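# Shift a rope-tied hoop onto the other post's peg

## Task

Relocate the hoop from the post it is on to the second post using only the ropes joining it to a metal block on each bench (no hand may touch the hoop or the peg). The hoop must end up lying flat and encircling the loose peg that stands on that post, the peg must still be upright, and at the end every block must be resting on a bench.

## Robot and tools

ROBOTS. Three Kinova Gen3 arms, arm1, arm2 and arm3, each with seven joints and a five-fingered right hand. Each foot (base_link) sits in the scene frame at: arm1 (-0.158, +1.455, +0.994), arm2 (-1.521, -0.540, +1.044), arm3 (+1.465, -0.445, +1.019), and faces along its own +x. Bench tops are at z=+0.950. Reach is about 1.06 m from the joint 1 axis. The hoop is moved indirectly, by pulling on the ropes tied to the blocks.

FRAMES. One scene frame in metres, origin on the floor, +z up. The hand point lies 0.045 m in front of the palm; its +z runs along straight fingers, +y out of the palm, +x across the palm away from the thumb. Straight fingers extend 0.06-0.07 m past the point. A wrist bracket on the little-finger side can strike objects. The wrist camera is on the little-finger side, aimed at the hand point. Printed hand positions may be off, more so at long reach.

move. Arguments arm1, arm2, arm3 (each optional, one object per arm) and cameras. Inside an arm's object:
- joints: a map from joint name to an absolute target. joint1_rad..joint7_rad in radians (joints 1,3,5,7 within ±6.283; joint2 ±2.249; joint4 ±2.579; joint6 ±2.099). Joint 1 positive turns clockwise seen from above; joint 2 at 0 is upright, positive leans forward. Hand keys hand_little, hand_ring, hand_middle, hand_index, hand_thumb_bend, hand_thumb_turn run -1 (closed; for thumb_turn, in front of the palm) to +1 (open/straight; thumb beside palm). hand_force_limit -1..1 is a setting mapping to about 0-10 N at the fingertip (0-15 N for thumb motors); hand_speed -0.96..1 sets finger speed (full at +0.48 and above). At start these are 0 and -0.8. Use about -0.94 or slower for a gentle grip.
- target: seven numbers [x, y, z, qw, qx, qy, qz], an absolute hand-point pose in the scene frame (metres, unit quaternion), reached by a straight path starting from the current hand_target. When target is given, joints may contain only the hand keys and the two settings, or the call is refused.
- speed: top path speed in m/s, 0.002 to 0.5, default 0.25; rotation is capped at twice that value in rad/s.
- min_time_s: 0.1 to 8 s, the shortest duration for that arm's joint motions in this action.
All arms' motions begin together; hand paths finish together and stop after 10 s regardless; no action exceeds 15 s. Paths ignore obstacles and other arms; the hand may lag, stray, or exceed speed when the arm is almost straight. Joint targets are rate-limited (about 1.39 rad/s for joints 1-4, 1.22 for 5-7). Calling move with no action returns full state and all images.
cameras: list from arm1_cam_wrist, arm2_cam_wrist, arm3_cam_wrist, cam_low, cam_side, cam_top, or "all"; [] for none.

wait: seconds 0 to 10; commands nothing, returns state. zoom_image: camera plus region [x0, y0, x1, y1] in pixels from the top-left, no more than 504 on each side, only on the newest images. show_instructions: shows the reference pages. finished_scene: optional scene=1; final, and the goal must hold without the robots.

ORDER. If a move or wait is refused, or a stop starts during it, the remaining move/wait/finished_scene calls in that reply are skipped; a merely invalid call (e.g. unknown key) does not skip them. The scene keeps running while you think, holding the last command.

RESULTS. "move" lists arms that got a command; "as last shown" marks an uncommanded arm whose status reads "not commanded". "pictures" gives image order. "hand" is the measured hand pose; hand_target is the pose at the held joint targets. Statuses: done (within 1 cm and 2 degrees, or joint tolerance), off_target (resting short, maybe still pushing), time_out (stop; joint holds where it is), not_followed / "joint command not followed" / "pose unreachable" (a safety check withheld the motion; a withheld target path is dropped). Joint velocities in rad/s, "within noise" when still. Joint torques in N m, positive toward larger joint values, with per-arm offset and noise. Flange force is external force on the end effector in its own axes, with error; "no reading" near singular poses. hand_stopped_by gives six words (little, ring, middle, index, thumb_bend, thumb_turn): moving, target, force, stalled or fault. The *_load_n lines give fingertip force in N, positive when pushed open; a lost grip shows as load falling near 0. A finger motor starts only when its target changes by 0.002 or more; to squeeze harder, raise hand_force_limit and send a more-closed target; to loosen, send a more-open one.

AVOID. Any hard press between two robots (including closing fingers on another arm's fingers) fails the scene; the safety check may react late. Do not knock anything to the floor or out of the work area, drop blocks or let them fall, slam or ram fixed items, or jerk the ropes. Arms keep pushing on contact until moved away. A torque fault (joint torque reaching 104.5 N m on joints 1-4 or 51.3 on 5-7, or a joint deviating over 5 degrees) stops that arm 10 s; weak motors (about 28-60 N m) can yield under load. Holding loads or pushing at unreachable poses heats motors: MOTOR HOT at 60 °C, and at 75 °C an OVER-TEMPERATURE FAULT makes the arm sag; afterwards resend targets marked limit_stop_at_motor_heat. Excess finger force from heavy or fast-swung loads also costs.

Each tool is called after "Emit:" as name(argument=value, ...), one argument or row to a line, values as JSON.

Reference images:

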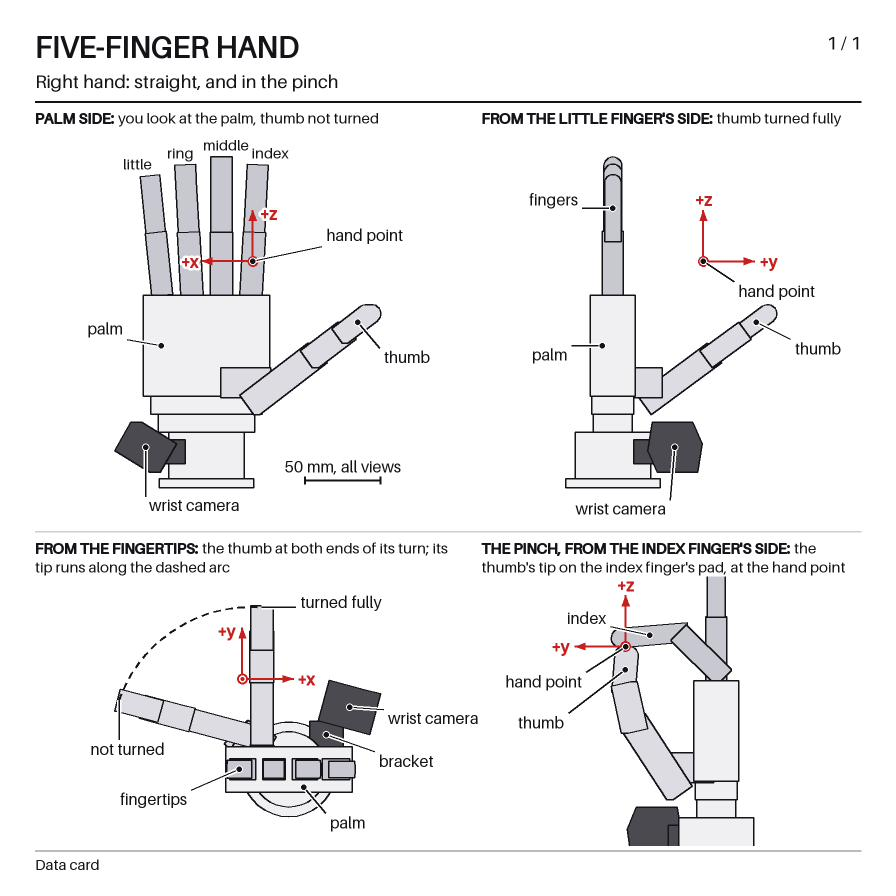

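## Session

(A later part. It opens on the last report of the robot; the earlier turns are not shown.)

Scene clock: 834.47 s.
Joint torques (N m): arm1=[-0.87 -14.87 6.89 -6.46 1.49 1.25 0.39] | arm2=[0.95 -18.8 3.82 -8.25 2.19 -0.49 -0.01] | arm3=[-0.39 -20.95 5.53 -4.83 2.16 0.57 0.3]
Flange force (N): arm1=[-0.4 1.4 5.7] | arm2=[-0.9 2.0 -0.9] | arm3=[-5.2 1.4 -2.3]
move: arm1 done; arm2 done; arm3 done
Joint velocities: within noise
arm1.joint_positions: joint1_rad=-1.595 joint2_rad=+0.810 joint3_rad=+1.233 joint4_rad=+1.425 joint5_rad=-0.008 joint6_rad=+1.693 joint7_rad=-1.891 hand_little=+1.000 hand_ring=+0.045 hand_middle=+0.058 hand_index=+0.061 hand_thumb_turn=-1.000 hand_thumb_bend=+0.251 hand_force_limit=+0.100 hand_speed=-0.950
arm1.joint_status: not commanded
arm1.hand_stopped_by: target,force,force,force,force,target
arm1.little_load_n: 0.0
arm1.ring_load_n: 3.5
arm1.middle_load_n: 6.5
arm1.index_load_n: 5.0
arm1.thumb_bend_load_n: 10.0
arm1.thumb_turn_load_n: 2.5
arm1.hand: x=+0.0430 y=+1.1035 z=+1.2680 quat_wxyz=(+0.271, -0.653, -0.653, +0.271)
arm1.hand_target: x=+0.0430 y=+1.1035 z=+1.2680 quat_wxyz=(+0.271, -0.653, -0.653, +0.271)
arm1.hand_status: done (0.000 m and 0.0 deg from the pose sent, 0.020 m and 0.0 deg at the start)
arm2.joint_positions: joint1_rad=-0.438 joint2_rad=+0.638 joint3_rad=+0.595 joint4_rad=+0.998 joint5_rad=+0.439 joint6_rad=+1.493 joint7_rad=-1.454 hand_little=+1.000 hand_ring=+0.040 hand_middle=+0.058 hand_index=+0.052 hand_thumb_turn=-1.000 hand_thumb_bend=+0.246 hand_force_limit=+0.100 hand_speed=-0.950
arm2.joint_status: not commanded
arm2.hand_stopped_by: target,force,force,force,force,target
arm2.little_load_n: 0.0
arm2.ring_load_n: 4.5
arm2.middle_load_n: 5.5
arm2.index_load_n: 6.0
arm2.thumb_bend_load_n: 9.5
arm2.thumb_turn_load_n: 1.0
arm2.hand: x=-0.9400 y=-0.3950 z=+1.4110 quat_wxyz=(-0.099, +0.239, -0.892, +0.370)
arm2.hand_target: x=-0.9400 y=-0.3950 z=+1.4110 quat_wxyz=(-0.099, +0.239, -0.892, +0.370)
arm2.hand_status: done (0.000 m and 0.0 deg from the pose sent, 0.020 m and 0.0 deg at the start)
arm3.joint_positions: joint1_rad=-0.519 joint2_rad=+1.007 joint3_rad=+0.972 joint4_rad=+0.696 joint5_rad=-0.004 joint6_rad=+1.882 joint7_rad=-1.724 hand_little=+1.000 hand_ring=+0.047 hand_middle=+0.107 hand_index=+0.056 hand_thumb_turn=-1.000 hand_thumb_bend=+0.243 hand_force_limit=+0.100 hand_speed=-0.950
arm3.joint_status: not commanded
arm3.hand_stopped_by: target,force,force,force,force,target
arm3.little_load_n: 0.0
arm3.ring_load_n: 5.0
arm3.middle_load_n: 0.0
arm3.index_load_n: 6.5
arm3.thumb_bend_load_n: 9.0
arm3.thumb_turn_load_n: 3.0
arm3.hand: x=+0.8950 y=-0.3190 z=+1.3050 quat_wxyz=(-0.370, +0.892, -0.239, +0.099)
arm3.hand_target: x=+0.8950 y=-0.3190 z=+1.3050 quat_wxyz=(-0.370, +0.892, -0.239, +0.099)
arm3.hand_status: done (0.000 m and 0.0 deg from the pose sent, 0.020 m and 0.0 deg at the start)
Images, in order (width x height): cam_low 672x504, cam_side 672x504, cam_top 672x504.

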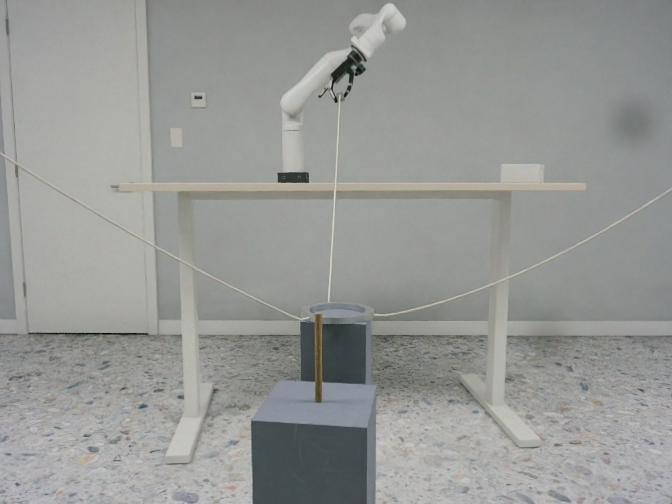

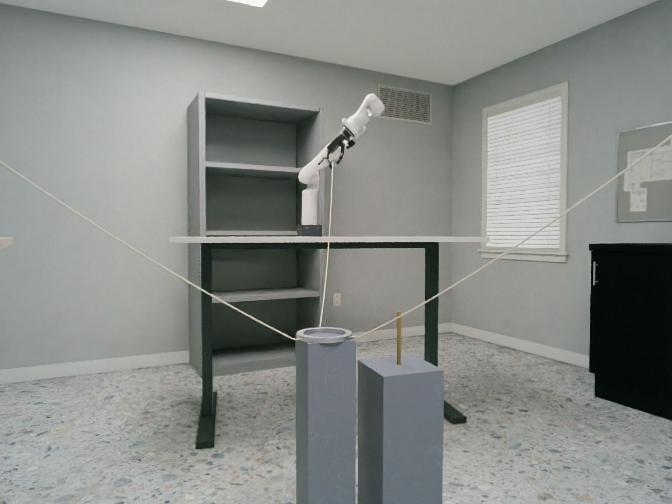

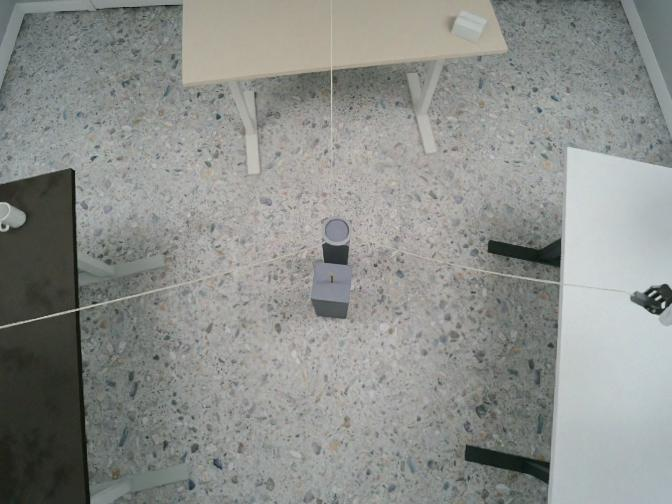

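Emit:
move(
  arm2={"target": [-0.9443, -0.3975, 1.4145, 0.0990, -0.2391, 0.8924, -0.3697], "speed": 0.03},
  arm3={"target": [0.902, -0.323, 1.311, -0.3697, 0.8924, -0.2391, 0.0990], "speed": 0.03},
  cameras=["cam_low", "cam_side", "cam_top"],
)

Emit:
zoom_image(
  camera="cam_low",
  region=[200, 200, 504, 450],
)

Scene clock: 844.23 s.
Joint torques (N m): arm1=[-0.87 -14.77 6.91 -6.48 1.47 1.2 0.29] | arm2=[0.94 -18.69 3.77 -8.2 2.22 -0.45 -0.04] | arm3=[-0.32 -20.65 5.57 -4.86 2.19 0.56 0.29]
Flange force (N): arm1=[-0.4 1.1 5.6] | arm2=[-1.6 1.8 -0.9] | arm3=[-5.0 1.4 -2.3]
move: arm2 done; arm3 done
Joint velocities: within noise
arm1: as last shown
arm2.joint_positions: joint1_rad=-0.445 joint2_rad=+0.624 joint3_rad=+0.597 joint4_rad=+1.012 joint5_rad=+0.444 joint6_rad=+1.493 joint7_rad=-1.454 hand_little=+1.000 hand_ring=+0.040 hand_middle=+0.058 hand_index=+0.052 hand_thumb_turn=-1.000 hand_thumb_bend=+0.246 hand_force_limit=+0.100 hand_speed=-0.950
arm2.joint_status: not commanded
arm2.hand_stopped_by: target,force,force,force,force,target
arm2.little_load_n: 0.0
arm2.ring_load_n: 4.0
arm2.middle_load_n: 5.0
arm2.index_load_n: 6.0
arm2.thumb_bend_load_n: 9.5
arm2.thumb_turn_load_n: 1.5
arm2.hand: x=-0.9443 y=-0.3975 z=+1.4145 quat_wxyz=(-0.099, +0.239, -0.892, +0.370)
arm2.hand_target: x=-0.9443 y=-0.3975 z=+1.4145 quat_wxyz=(-0.099, +0.239, -0.892, +0.370)
arm2.hand_status: done (0.000 m and 0.0 deg from the pose sent, 0.006 m and 0.0 deg at the start)
arm3.joint_positions: joint1_rad=-0.541 joint2_rad=+0.988 joint3_rad=+0.978 joint4_rad=+0.727 joint5_rad=+0.005 joint6_rad=+1.877 joint7_rad=-1.722 hand_little=+1.000 hand_ring=+0.047 hand_middle=+0.107 hand_index=+0.056 hand_thumb_turn=-1.000 hand_thumb_bend=+0.243 hand_force_limit=+0.100 hand_speed=-0.950
arm3.joint_status: not commanded
arm3.hand_stopped_by: target,force,force,force,force,target
arm3.little_load_n: 0.0
arm3.ring_load_n: 5.0
arm3.middle_load_n: 0.0
arm3.index_load_n: 6.5
arm3.thumb_bend_load_n: 9.0
arm3.thumb_turn_load_n: 3.0
arm3.hand: x=+0.9020 y=-0.3230 z=+1.3110 quat_wxyz=(-0.370, +0.892, -0.239, +0.099)
arm3.hand_target: x=+0.9020 y=-0.3230 z=+1.3110 quat_wxyz=(-0.370, +0.892, -0.239, +0.099)
arm3.hand_status: done (0.000 m and 0.0 deg from the pose sent, 0.010 m and 0.0 deg at the start)
Images, in order (width x height): cam_low 672x504, cam_side 672x504, cam_top 672x504.

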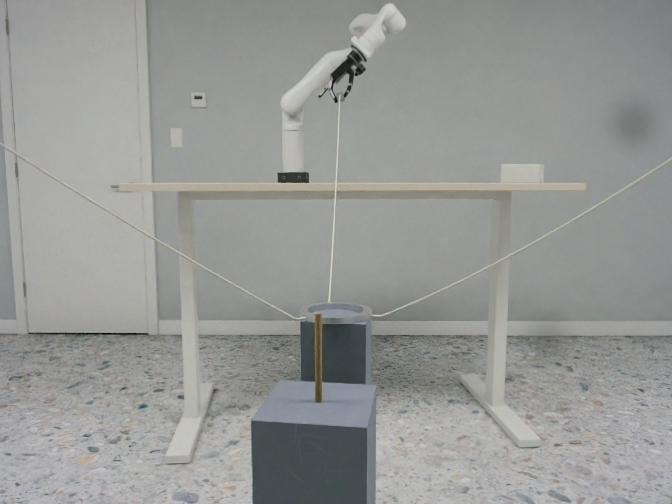

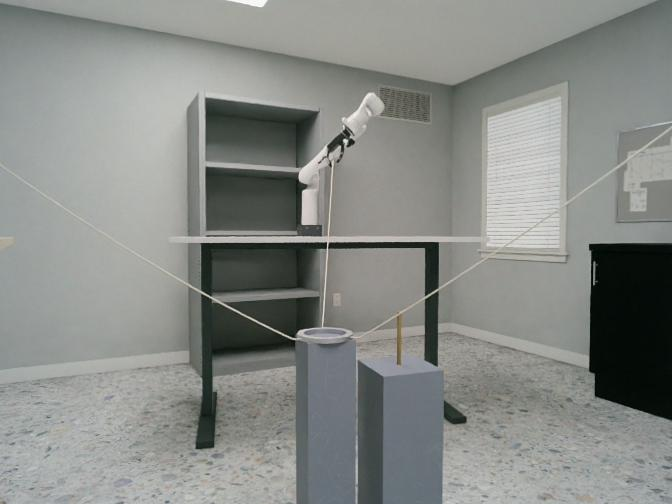

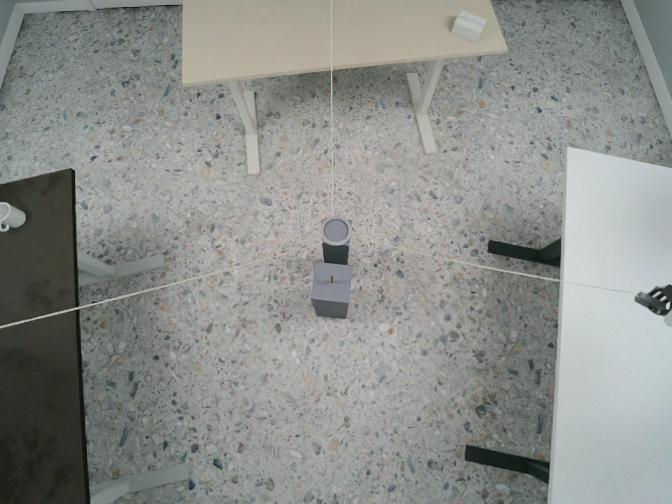

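Scaled by 1.658 from the camera's image (finer frame: 960x720).

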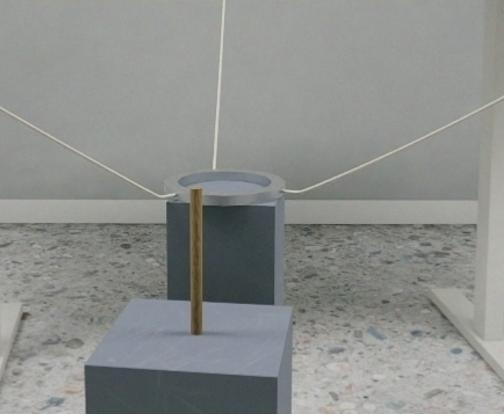

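Emit:
move(
  arm1={"target": [0.043, 1.1035, 1.288, -0.2706, 0.6533, 0.6533, -0.2706], "speed": 0.03},
  arm2={"target": [-0.9443, -0.3975, 1.4345, 0.0990, -0.2391, 0.8924, -0.3697], "speed": 0.03},
  arm3={"target": [0.902, -0.323, 1.333, -0.3697, 0.8924, -0.2391, 0.0990], "speed": 0.033},
  cameras=["all"],
)

Emit:
zoom_image(
  camera="cam_low",
  region=[200, 200, 504, 450],
)

Emit:
zoom_image(
  camera="cam_side",
  region=[220, 250, 500, 450],
)

Scene clock: 853.00 s.
Joint torques (N m): arm1=[-1.05 -14.88 6.74 -6.59 1.57 1.34 0.4] | arm2=[1.08 -18.97 3.89 -8.25 2.29 -0.4 -0.02] | arm3=[-0.44 -21.04 5.37 -4.83 2.23 0.78 0.27]
Flange force (N): arm1=[-1.2 1.8 5.8] | arm2=[-1.6 2.3 -0.6] | arm3=[-6.0 1.6 -2.1]
move: arm1 done; arm2 done; arm3 done
Joint velocities: within noise
arm1.joint_positions: joint1_rad=-1.592 joint2_rad=+0.790 joint3_rad=+1.245 joint4_rad=+1.384 joint5_rad=+0.012 joint6_rad=+1.739 joint7_rad=-1.874 hand_little=+1.000 hand_ring=+0.045 hand_middle=+0.058 hand_index=+0.061 hand_thumb_turn=-1.000 hand_thumb_bend=+0.251 hand_force_limit=+0.100 hand_speed=-0.950
arm1.joint_status: not commanded
arm1.hand_stopped_by: target,force,force,force,force,target
arm1.little_load_n: -0.5
arm1.ring_load_n: 3.5
arm1.middle_load_n: 6.5
arm1.index_load_n: 5.0
arm1.thumb_bend_load_n: 10.0
arm1.thumb_turn_load_n: 3.0
arm1.hand: x=+0.0430 y=+1.1035 z=+1.2880 quat_wxyz=(+0.271, -0.653, -0.653, +0.271)
arm1.hand_target: x=+0.0430 y=+1.1035 z=+1.2880 quat_wxyz=(+0.271, -0.653, -0.653, +0.271)
arm1.hand_status: done (0.000 m and 0.0 deg from the pose sent, 0.020 m and 0.0 deg at the start)
arm2.joint_positions: joint1_rad=-0.432 joint2_rad=+0.624 joint3_rad=+0.598 joint4_rad=+0.944 joint5_rad=+0.441 joint6_rad=+1.545 joint7_rad=-1.416 hand_little=+1.000 hand_ring=+0.040 hand_middle=+0.058 hand_index=+0.052 hand_thumb_turn=-1.000 hand_thumb_bend=+0.246 hand_force_limit=+0.100 hand_speed=-0.950
arm2.joint_status: not commanded
arm2.hand_stopped_by: target,force,force,force,force,target
arm2.little_load_n: 0.0
arm2.ring_load_n: 0.0
arm2.middle_load_n: 5.0
arm2.index_load_n: 5.0
arm2.thumb_bend_load_n: 7.5
arm2.thumb_turn_load_n: 2.5
arm2.hand: x=-0.9443 y=-0.3975 z=+1.4345 quat_wxyz=(-0.099, +0.239, -0.892, +0.370)
arm2.hand_target: x=-0.9443 y=-0.3975 z=+1.4345 quat_wxyz=(-0.099, +0.239, -0.892, +0.370)
arm2.hand_status: done (0.000 m and 0.0 deg from the pose sent, 0.020 m and 0.0 deg at the start)
arm3.joint_positions: joint1_rad=-0.515 joint2_rad=+0.981 joint3_rad=+0.982 joint4_rad=+0.649 joint5_rad=+0.011 joint6_rad=+1.941 joint7_rad=-1.696 hand_little=+1.000 hand_ring=+0.047 hand_middle=+0.107 hand_index=+0.056 hand_thumb_turn=-1.000 hand_thumb_bend=+0.243 hand_force_limit=+0.100 hand_speed=-0.950
arm3.joint_status: not commanded
arm3.hand_stopped_by: target,force,force,force,force,target
arm3.little_load_n: 0.0
arm3.ring_load_n: 4.0
arm3.middle_load_n: 0.5
arm3.index_load_n: 6.5
arm3.thumb_bend_load_n: 9.0
arm3.thumb_turn_load_n: 2.0
arm3.hand: x=+0.9020 y=-0.3230 z=+1.3331 quat_wxyz=(-0.370, +0.892, -0.239, +0.099)
arm3.hand_target: x=+0.9020 y=-0.3230 z=+1.3330 quat_wxyz=(-0.370, +0.892, -0.239, +0.099)
arm3.hand_status: done (0.000 m and 0.0 deg from the pose sent, 0.022 m and 0.0 deg at the start)
pictures: arm1_cam_wrist, arm2_cam_wrist, arm3_cam_wrist, cam_low, cam_side, cam_top
Images, in order (width x height): arm1_cam_wrist 672x504, arm2_cam_wrist 672x504, arm3_cam_wrist 672x504, cam_low 672x504, cam_side 672x504, cam_top 672x504.

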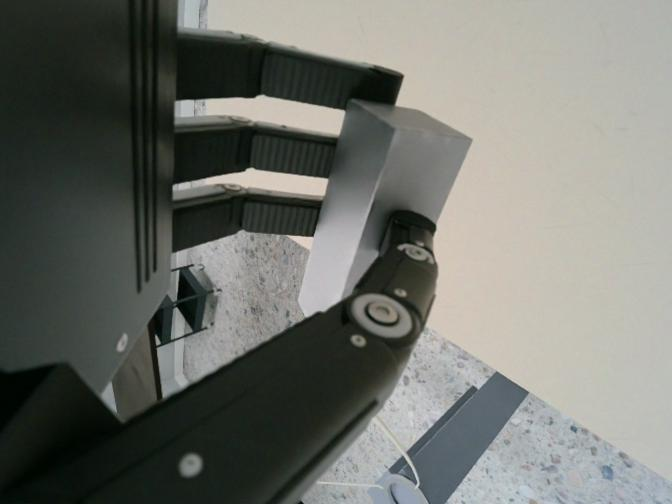

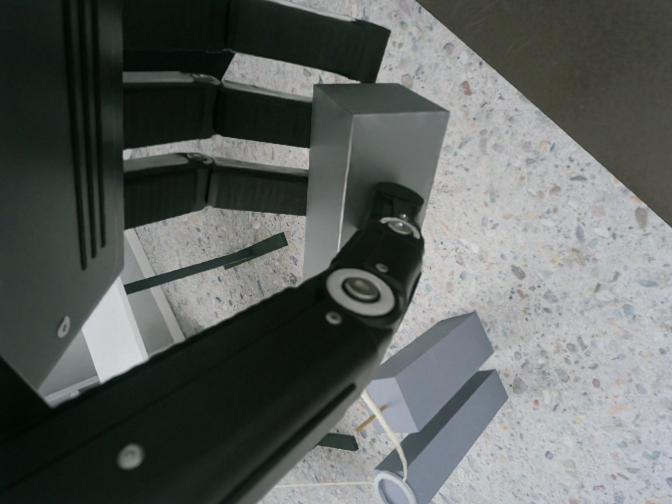

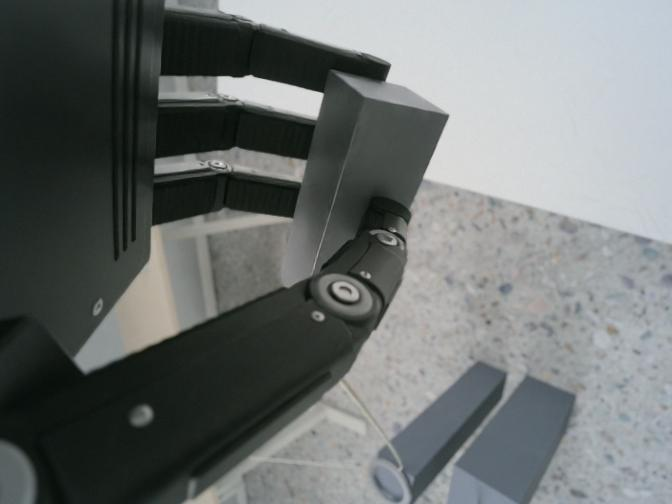

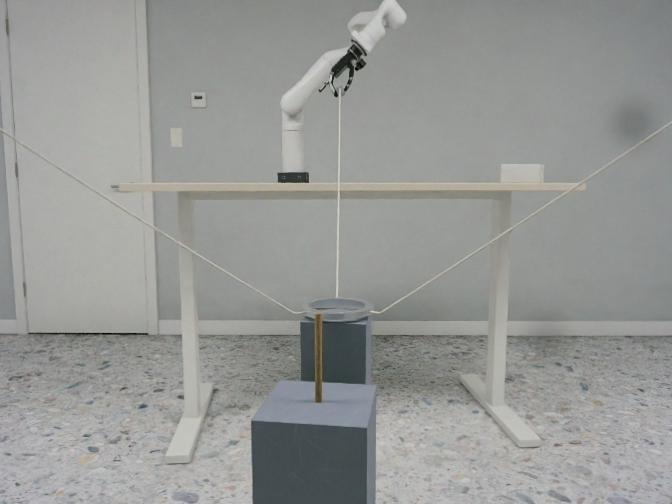

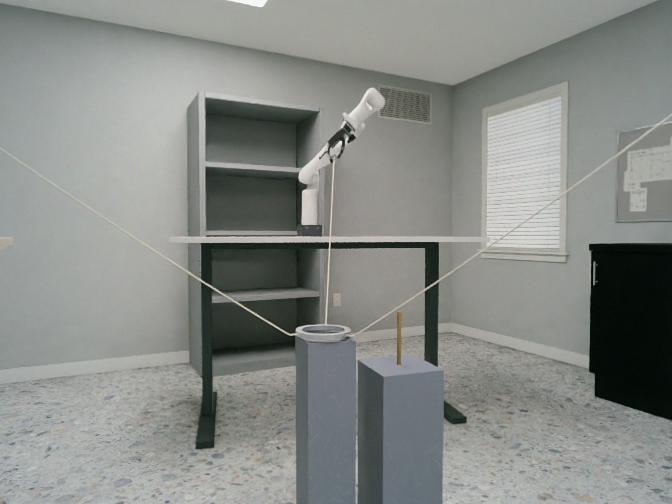

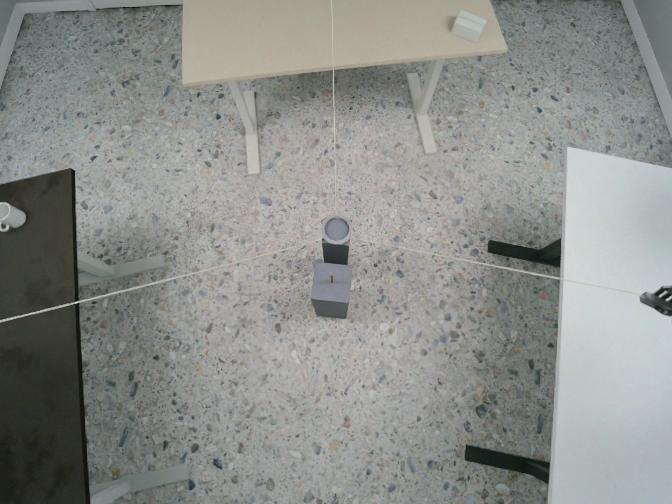

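Scaled by 1.658 from the camera's image (finer frame: 960x720).

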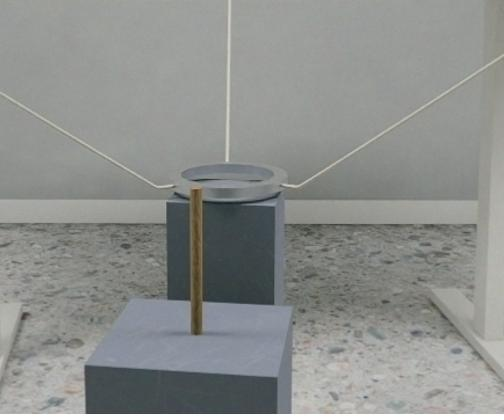

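Scaled by 1.800 from the camera's image (finer frame: 960x720).

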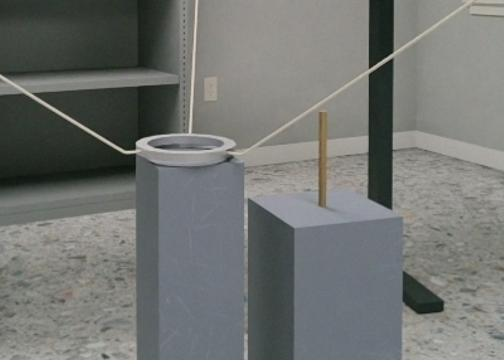

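Emit:
move(
  arm1={"target": [0.043, 1.1035, 1.288, -0.0617, 0.7044, 0.7044, -0.0617], "speed": 0.1},
  arm2={"target": [-0.9443, -0.3975, 1.4345, 0.0226, -0.2578, 0.9622, -0.0842], "speed": 0.1},
  arm3={"target": [0.902, -0.323, 1.333, -0.0842, 0.9622, -0.2578, 0.0226], "speed": 0.1},
  cameras=["all"],
)

Scene clock: 892.73 s.
Joint torques (N m): arm1=[-0.96 -8.39 3.96 -8.74 -0.06 0.85 0.43] | arm2=[1.01 -21.7 1.46 -7.84 0.56 -0.28 0.09] | arm3=[-0.58 -18.17 4.05 -6.61 0.61 0.48 0.36]
Flange force (N): arm1=[-2.6 0.2 6.9] | arm2=no reading | arm3=[-4.7 0.7 -0.3]
move: arm1 done; arm2 done; arm3 done
Joint velocities: within noise
arm1.joint_positions: joint1_rad=-1.604 joint2_rad=+0.379 joint3_rad=+1.301 joint4_rad=+1.672 joint5_rad=-0.189 joint6_rad=+1.416 joint7_rad=-1.799 hand_little=+1.000 hand_ring=+0.045 hand_middle=+0.058 hand_index=+0.061 hand_thumb_turn=-1.000 hand_thumb_bend=+0.251 hand_force_limit=+0.100 hand_speed=-0.950
arm1.joint_status: not commanded
arm1.hand_stopped_by: target,force,force,force,force,target
arm1.little_load_n: 0.0
arm1.ring_load_n: 3.5
arm1.middle_load_n: 6.5
arm1.index_load_n: 6.0
arm1.thumb_bend_load_n: 9.5
arm1.thumb_turn_load_n: 3.5
arm1.hand: x=+0.0430 y=+1.1035 z=+1.2880 quat_wxyz=(+0.062, -0.704, -0.704, +0.062)
arm1.hand_target: x=+0.0430 y=+1.1035 z=+1.2880 quat_wxyz=(+0.062, -0.704, -0.704, +0.062)
arm1.hand_status: done (0.000 m and 0.0 deg from the pose sent, 0.000 m and 35.0 deg at the start)
arm2.joint_positions: joint1_rad=+0.076 joint2_rad=+0.725 joint3_rad=+0.369 joint4_rad=+0.506 joint5_rad=-0.085 joint6_rad=+1.875 joint7_rad=-1.164 hand_little=+1.000 hand_ring=+0.040 hand_middle=+0.058 hand_index=+0.052 hand_thumb_turn=-1.000 hand_thumb_bend=+0.246 hand_force_limit=+0.100 hand_speed=-0.950
arm2.joint_status: not commanded
arm2.hand_stopped_by: target,force,force,force,force,target
arm2.little_load_n: 0.0
arm2.ring_load_n: 0.0
arm2.middle_load_n: 5.5
arm2.index_load_n: 6.0
arm2.thumb_bend_load_n: 7.0
arm2.thumb_turn_load_n: 3.0
arm2.hand: x=-0.9443 y=-0.3975 z=+1.4345 quat_wxyz=(-0.023, +0.258, -0.962, +0.084)
arm2.hand_target: x=-0.9443 y=-0.3975 z=+1.4345 quat_wxyz=(-0.023, +0.258, -0.962, +0.084)
arm2.hand_status: done (0.000 m and 0.0 deg from the pose sent, 0.000 m and 35.0 deg at the start)
arm3.joint_positions: joint1_rad=-0.343 joint2_rad=+0.694 joint3_rad=+0.830 joint4_rad=+0.980 joint5_rad=-0.320 joint6_rad=+1.660 joint7_rad=-1.606 hand_little=+1.000 hand_ring=+0.047 hand_middle=+0.107 hand_index=+0.056 hand_thumb_turn=-1.000 hand_thumb_bend=+0.243 hand_force_limit=+0.100 hand_speed=-0.950
arm3.joint_status: not commanded
arm3.hand_stopped_by: target,force,force,force,force,target
arm3.little_load_n: 0.0
arm3.ring_load_n: 4.0
arm3.middle_load_n: 0.0
arm3.index_load_n: 8.0
arm3.thumb_bend_load_n: 8.0
arm3.thumb_turn_load_n: 3.0
arm3.hand: x=+0.9020 y=-0.3230 z=+1.3330 quat_wxyz=(-0.084, +0.962, -0.258, +0.023)
arm3.hand_target: x=+0.9020 y=-0.3230 z=+1.3330 quat_wxyz=(-0.084, +0.962, -0.258, +0.023)
arm3.hand_status: done (0.000 m and 0.0 deg from the pose sent, 0.000 m and 35.0 deg at the start)
pictures: arm1_cam_wrist, arm2_cam_wrist, arm3_cam_wrist, cam_low, cam_side, cam_top
Images, in order (width x height): arm1_cam_wrist 672x504, arm2_cam_wrist 672x504, arm3_cam_wrist 672x504, cam_low 672x504, cam_side 672x504, cam_top 672x504.

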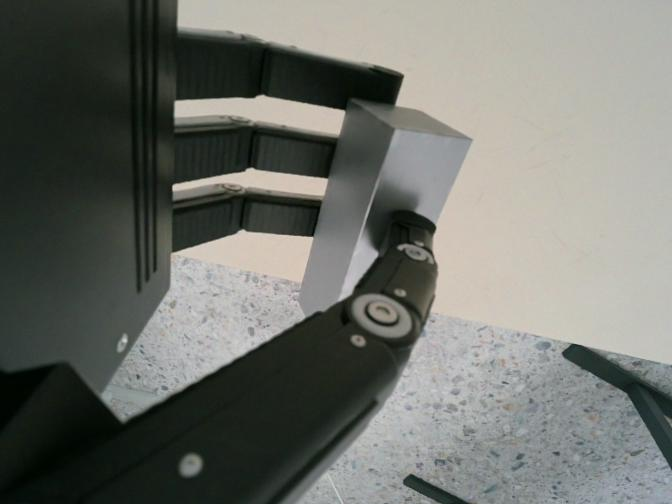

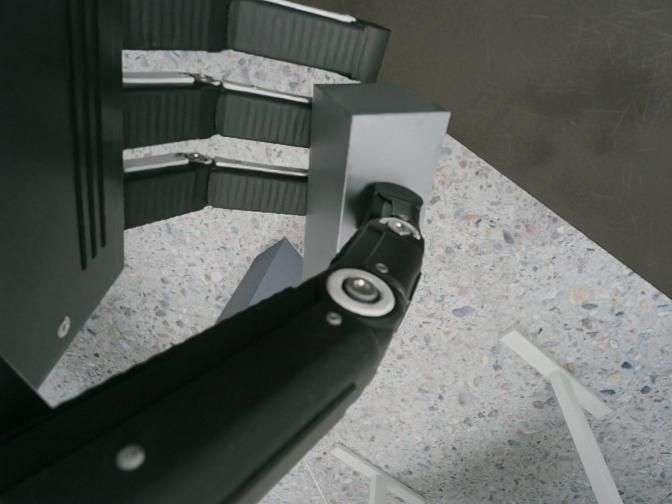

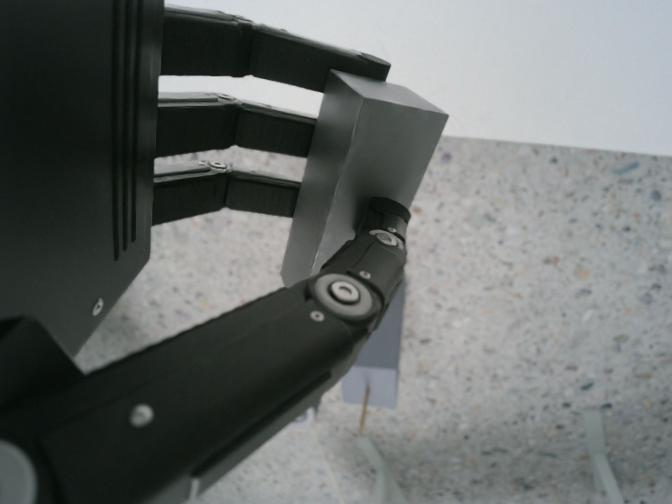

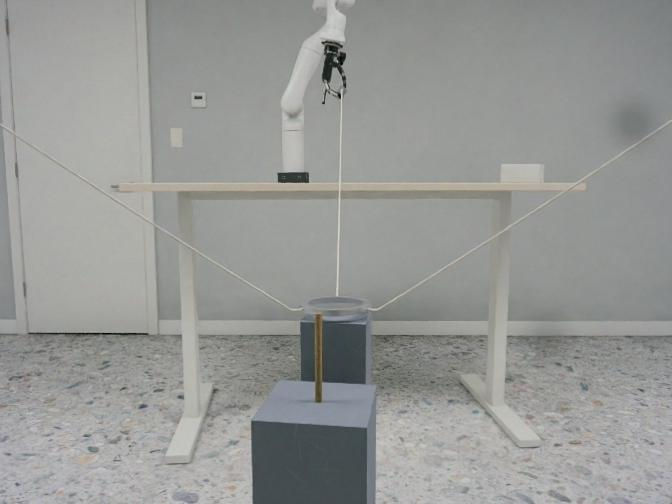

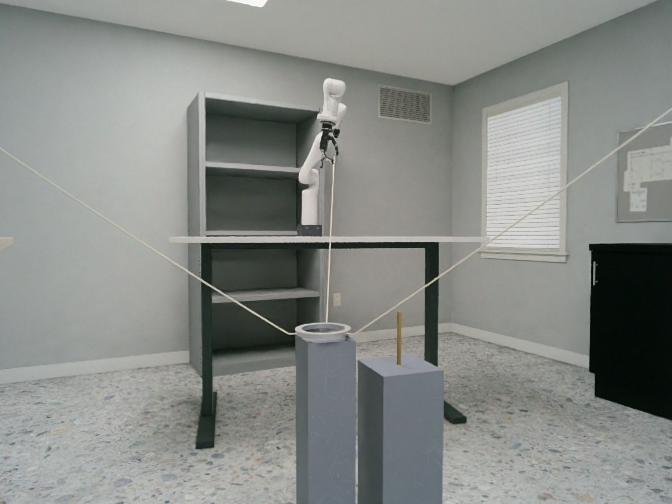

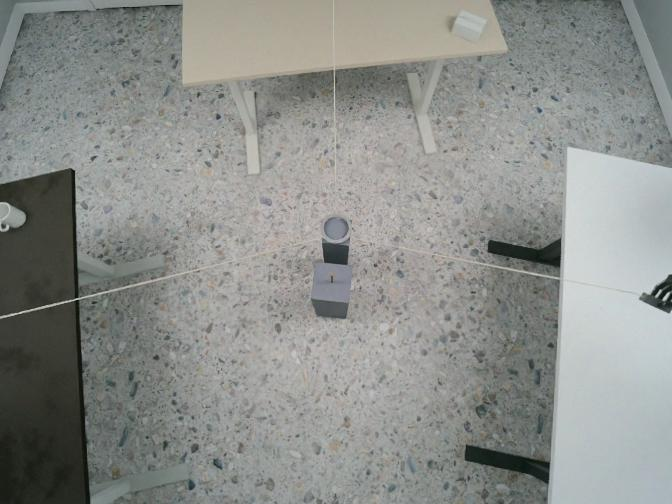

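Emit:
move(
  arm1={"target": [0.043, 1.1035, 1.328, -0.0617, 0.7044, 0.7044, -0.0617], "speed": 0.04},
  arm2={"target": [-0.9443, -0.3975, 1.4745, 0.0226, -0.2578, 0.9622, -0.0842], "speed": 0.04},
  arm3={"target": [0.902, -0.323, 1.373, -0.0842, 0.9622, -0.2578, 0.0226], "speed": 0.04},
  cameras=["all"],
)

Emit:
zoom_image(
  camera="cam_low",
  region=[200, 200, 504, 450],
)

Emit:
zoom_image(
  camera="cam_side",
  region=[220, 250, 500, 450],
)

Emit:
zoom_image(
  camera="cam_top",
  region=[260, 170, 410, 330],
)

Scene clock: 909.17 s.
Joint torques (N m): arm1=[-0.94 -8 3.75 -9.04 -0.1 0.77 0.42] | arm2=[1 -22.24 0.76 -6.76 0.48 -0.34 0.22] | arm3=[-0.55 -18.43 3.67 -6.54 0.57 0.47 0.37]
Flange force (N): arm1=[-2.6 0.2 6.6] | arm2=no reading | arm3=[-4.8 0.7 -0.8]
move: arm1 done; arm2 done; arm3 done
Joint velocities: arm1=[within noise] | arm2=[-0.001 0.002 0.018 -0.001 -0.014 0 0.002] | arm3=[within noise]
arm1.joint_positions: joint1_rad=-1.619 joint2_rad=+0.350 joint3_rad=+1.325 joint4_rad=+1.564 joint5_rad=-0.161 joint6_rad=+1.536 joint7_rad=-1.812 hand_little=+1.000 hand_ring=+0.045 hand_middle=+0.058 hand_index=+0.061 hand_thumb_turn=-1.000 hand_thumb_bend=+0.251 hand_force_limit=+0.100 hand_speed=-0.950
arm1.joint_status: not commanded
arm1.hand_stopped_by: target,force,force,force,force,target
arm1.little_load_n: 0.0
arm1.ring_load_n: 3.5
arm1.middle_load_n: 7.0
arm1.index_load_n: 6.5
arm1.thumb_bend_load_n: 9.0
arm1.thumb_turn_load_n: 3.5
arm1.hand: x=+0.0430 y=+1.1035 z=+1.3280 quat_wxyz=(+0.062, -0.704, -0.704, +0.062)
arm1.hand_target: x=+0.0430 y=+1.1035 z=+1.3280 quat_wxyz=(+0.062, -0.704, -0.704, +0.062)
arm1.hand_status: done (0.000 m and 0.0 deg from the pose sent, 0.040 m and 0.0 deg at the start)
arm2.joint_positions: joint1_rad=+0.133 joint2_rad=+0.821 joint3_rad=+0.463 joint4_rad=+0.164 joint5_rad=-0.214 joint6_rad=+2.100 joint7_rad=-1.161 hand_little=+1.000 hand_ring=+0.040 hand_middle=+0.058 hand_index=+0.052 hand_thumb_turn=-1.000 hand_thumb_bend=+0.246 hand_force_limit=+0.100 hand_speed=-0.950
arm2.joint_status: not commanded
arm2.hand_stopped_by: target,force,force,force,force,target
arm2.little_load_n: 0.0
arm2.ring_load_n: 0.0
arm2.middle_load_n: 5.0
arm2.index_load_n: 6.0
arm2.thumb_bend_load_n: 7.5
arm2.thumb_turn_load_n: 3.0
arm2.hand: x=-0.9448 y=-0.3976 z=+1.4740 quat_wxyz=(-0.031, +0.257, -0.962, +0.084)
arm2.hand_target: x=-0.9448 y=-0.3976 z=+1.4740 quat_wxyz=(-0.031, +0.257, -0.962, +0.084)
arm2.hand_status: done (0.001 m and 0.9 deg from the pose sent, 0.040 m and 0.0 deg at the start; a joint's target at an end of its range on 118 of 145 steps)
arm3.joint_positions: joint1_rad=-0.301 joint2_rad=+0.694 joint3_rad=+0.829 joint4_rad=+0.832 joint5_rad=-0.327 joint6_rad=+1.792 joint7_rad=-1.613 hand_little=+1.000 hand_ring=+0.047 hand_middle=+0.107 hand_index=+0.056 hand_thumb_turn=-1.000 hand_thumb_bend=+0.243 hand_force_limit=+0.100 hand_speed=-0.950
arm3.joint_status: not commanded
arm3.hand_stopped_by: target,force,force,force,force,target
arm3.little_load_n: 0.0
arm3.ring_load_n: 4.0
arm3.middle_load_n: 0.0
arm3.index_load_n: 8.0
arm3.thumb_bend_load_n: 8.0
arm3.thumb_turn_load_n: 3.0
arm3.hand: x=+0.9020 y=-0.3230 z=+1.3730 quat_wxyz=(-0.084, +0.962, -0.258, +0.023)
arm3.hand_target: x=+0.9020 y=-0.3230 z=+1.3730 quat_wxyz=(-0.084, +0.962, -0.258, +0.023)
arm3.hand_status: done (0.000 m and 0.0 deg from the pose sent, 0.040 m and 0.0 deg at the start)
pictures: arm1_cam_wrist, arm2_cam_wrist, arm3_cam_wrist, cam_low, cam_side, cam_top
Images, in order (width x height): arm1_cam_wrist 672x504, arm2_cam_wrist 672x504, arm3_cam_wrist 672x504, cam_low 672x504, cam_side 672x504, cam_top 672x504.

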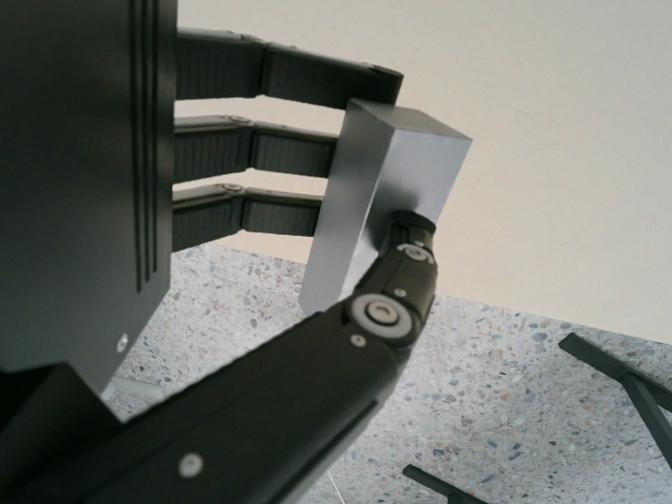

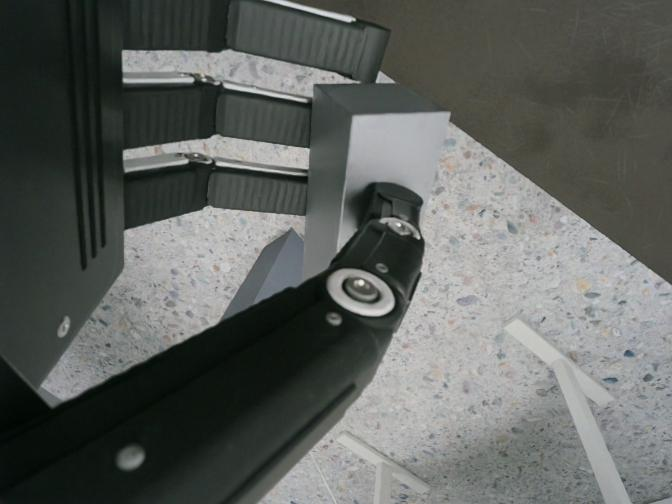

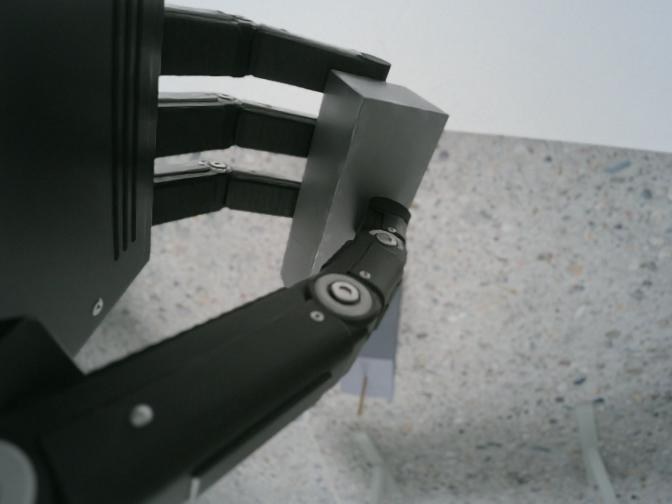

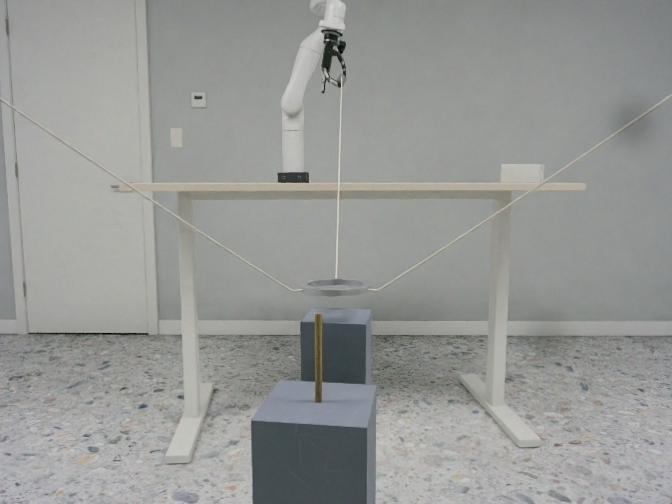

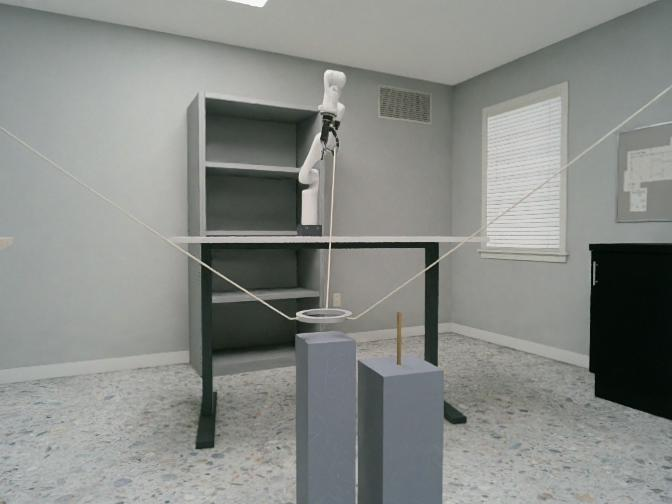

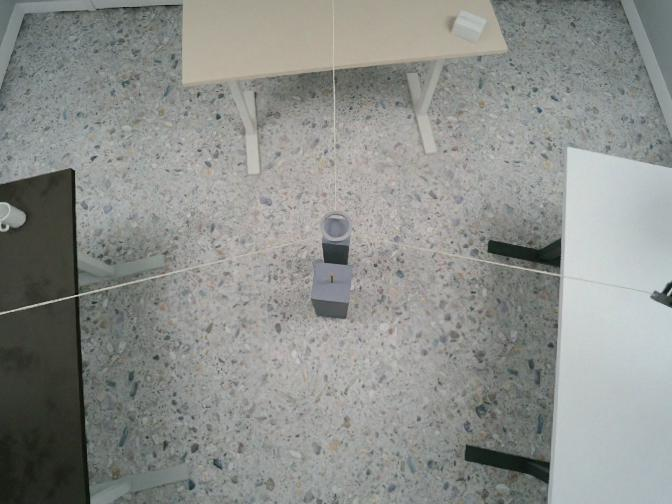

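Scaled by 1.658 from the camera's image (finer frame: 960x720).

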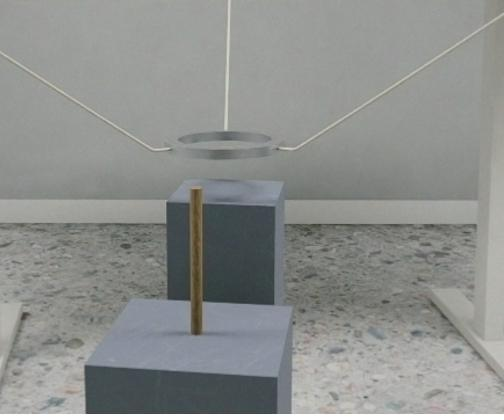

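Scaled by 1.800 from the camera's image (finer frame: 960x720).

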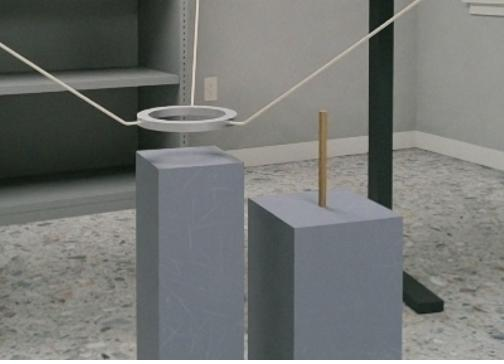

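Scaled by 3.150 from the camera's image (finer frame: 960x720).

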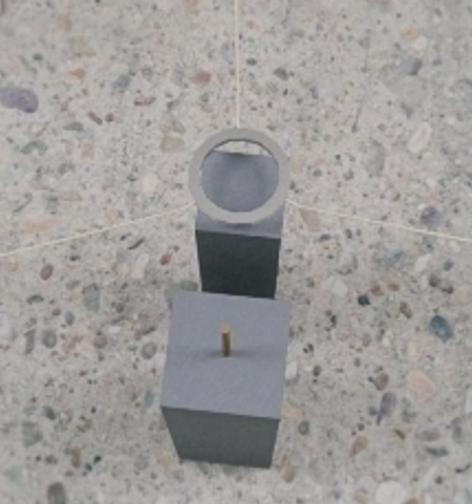

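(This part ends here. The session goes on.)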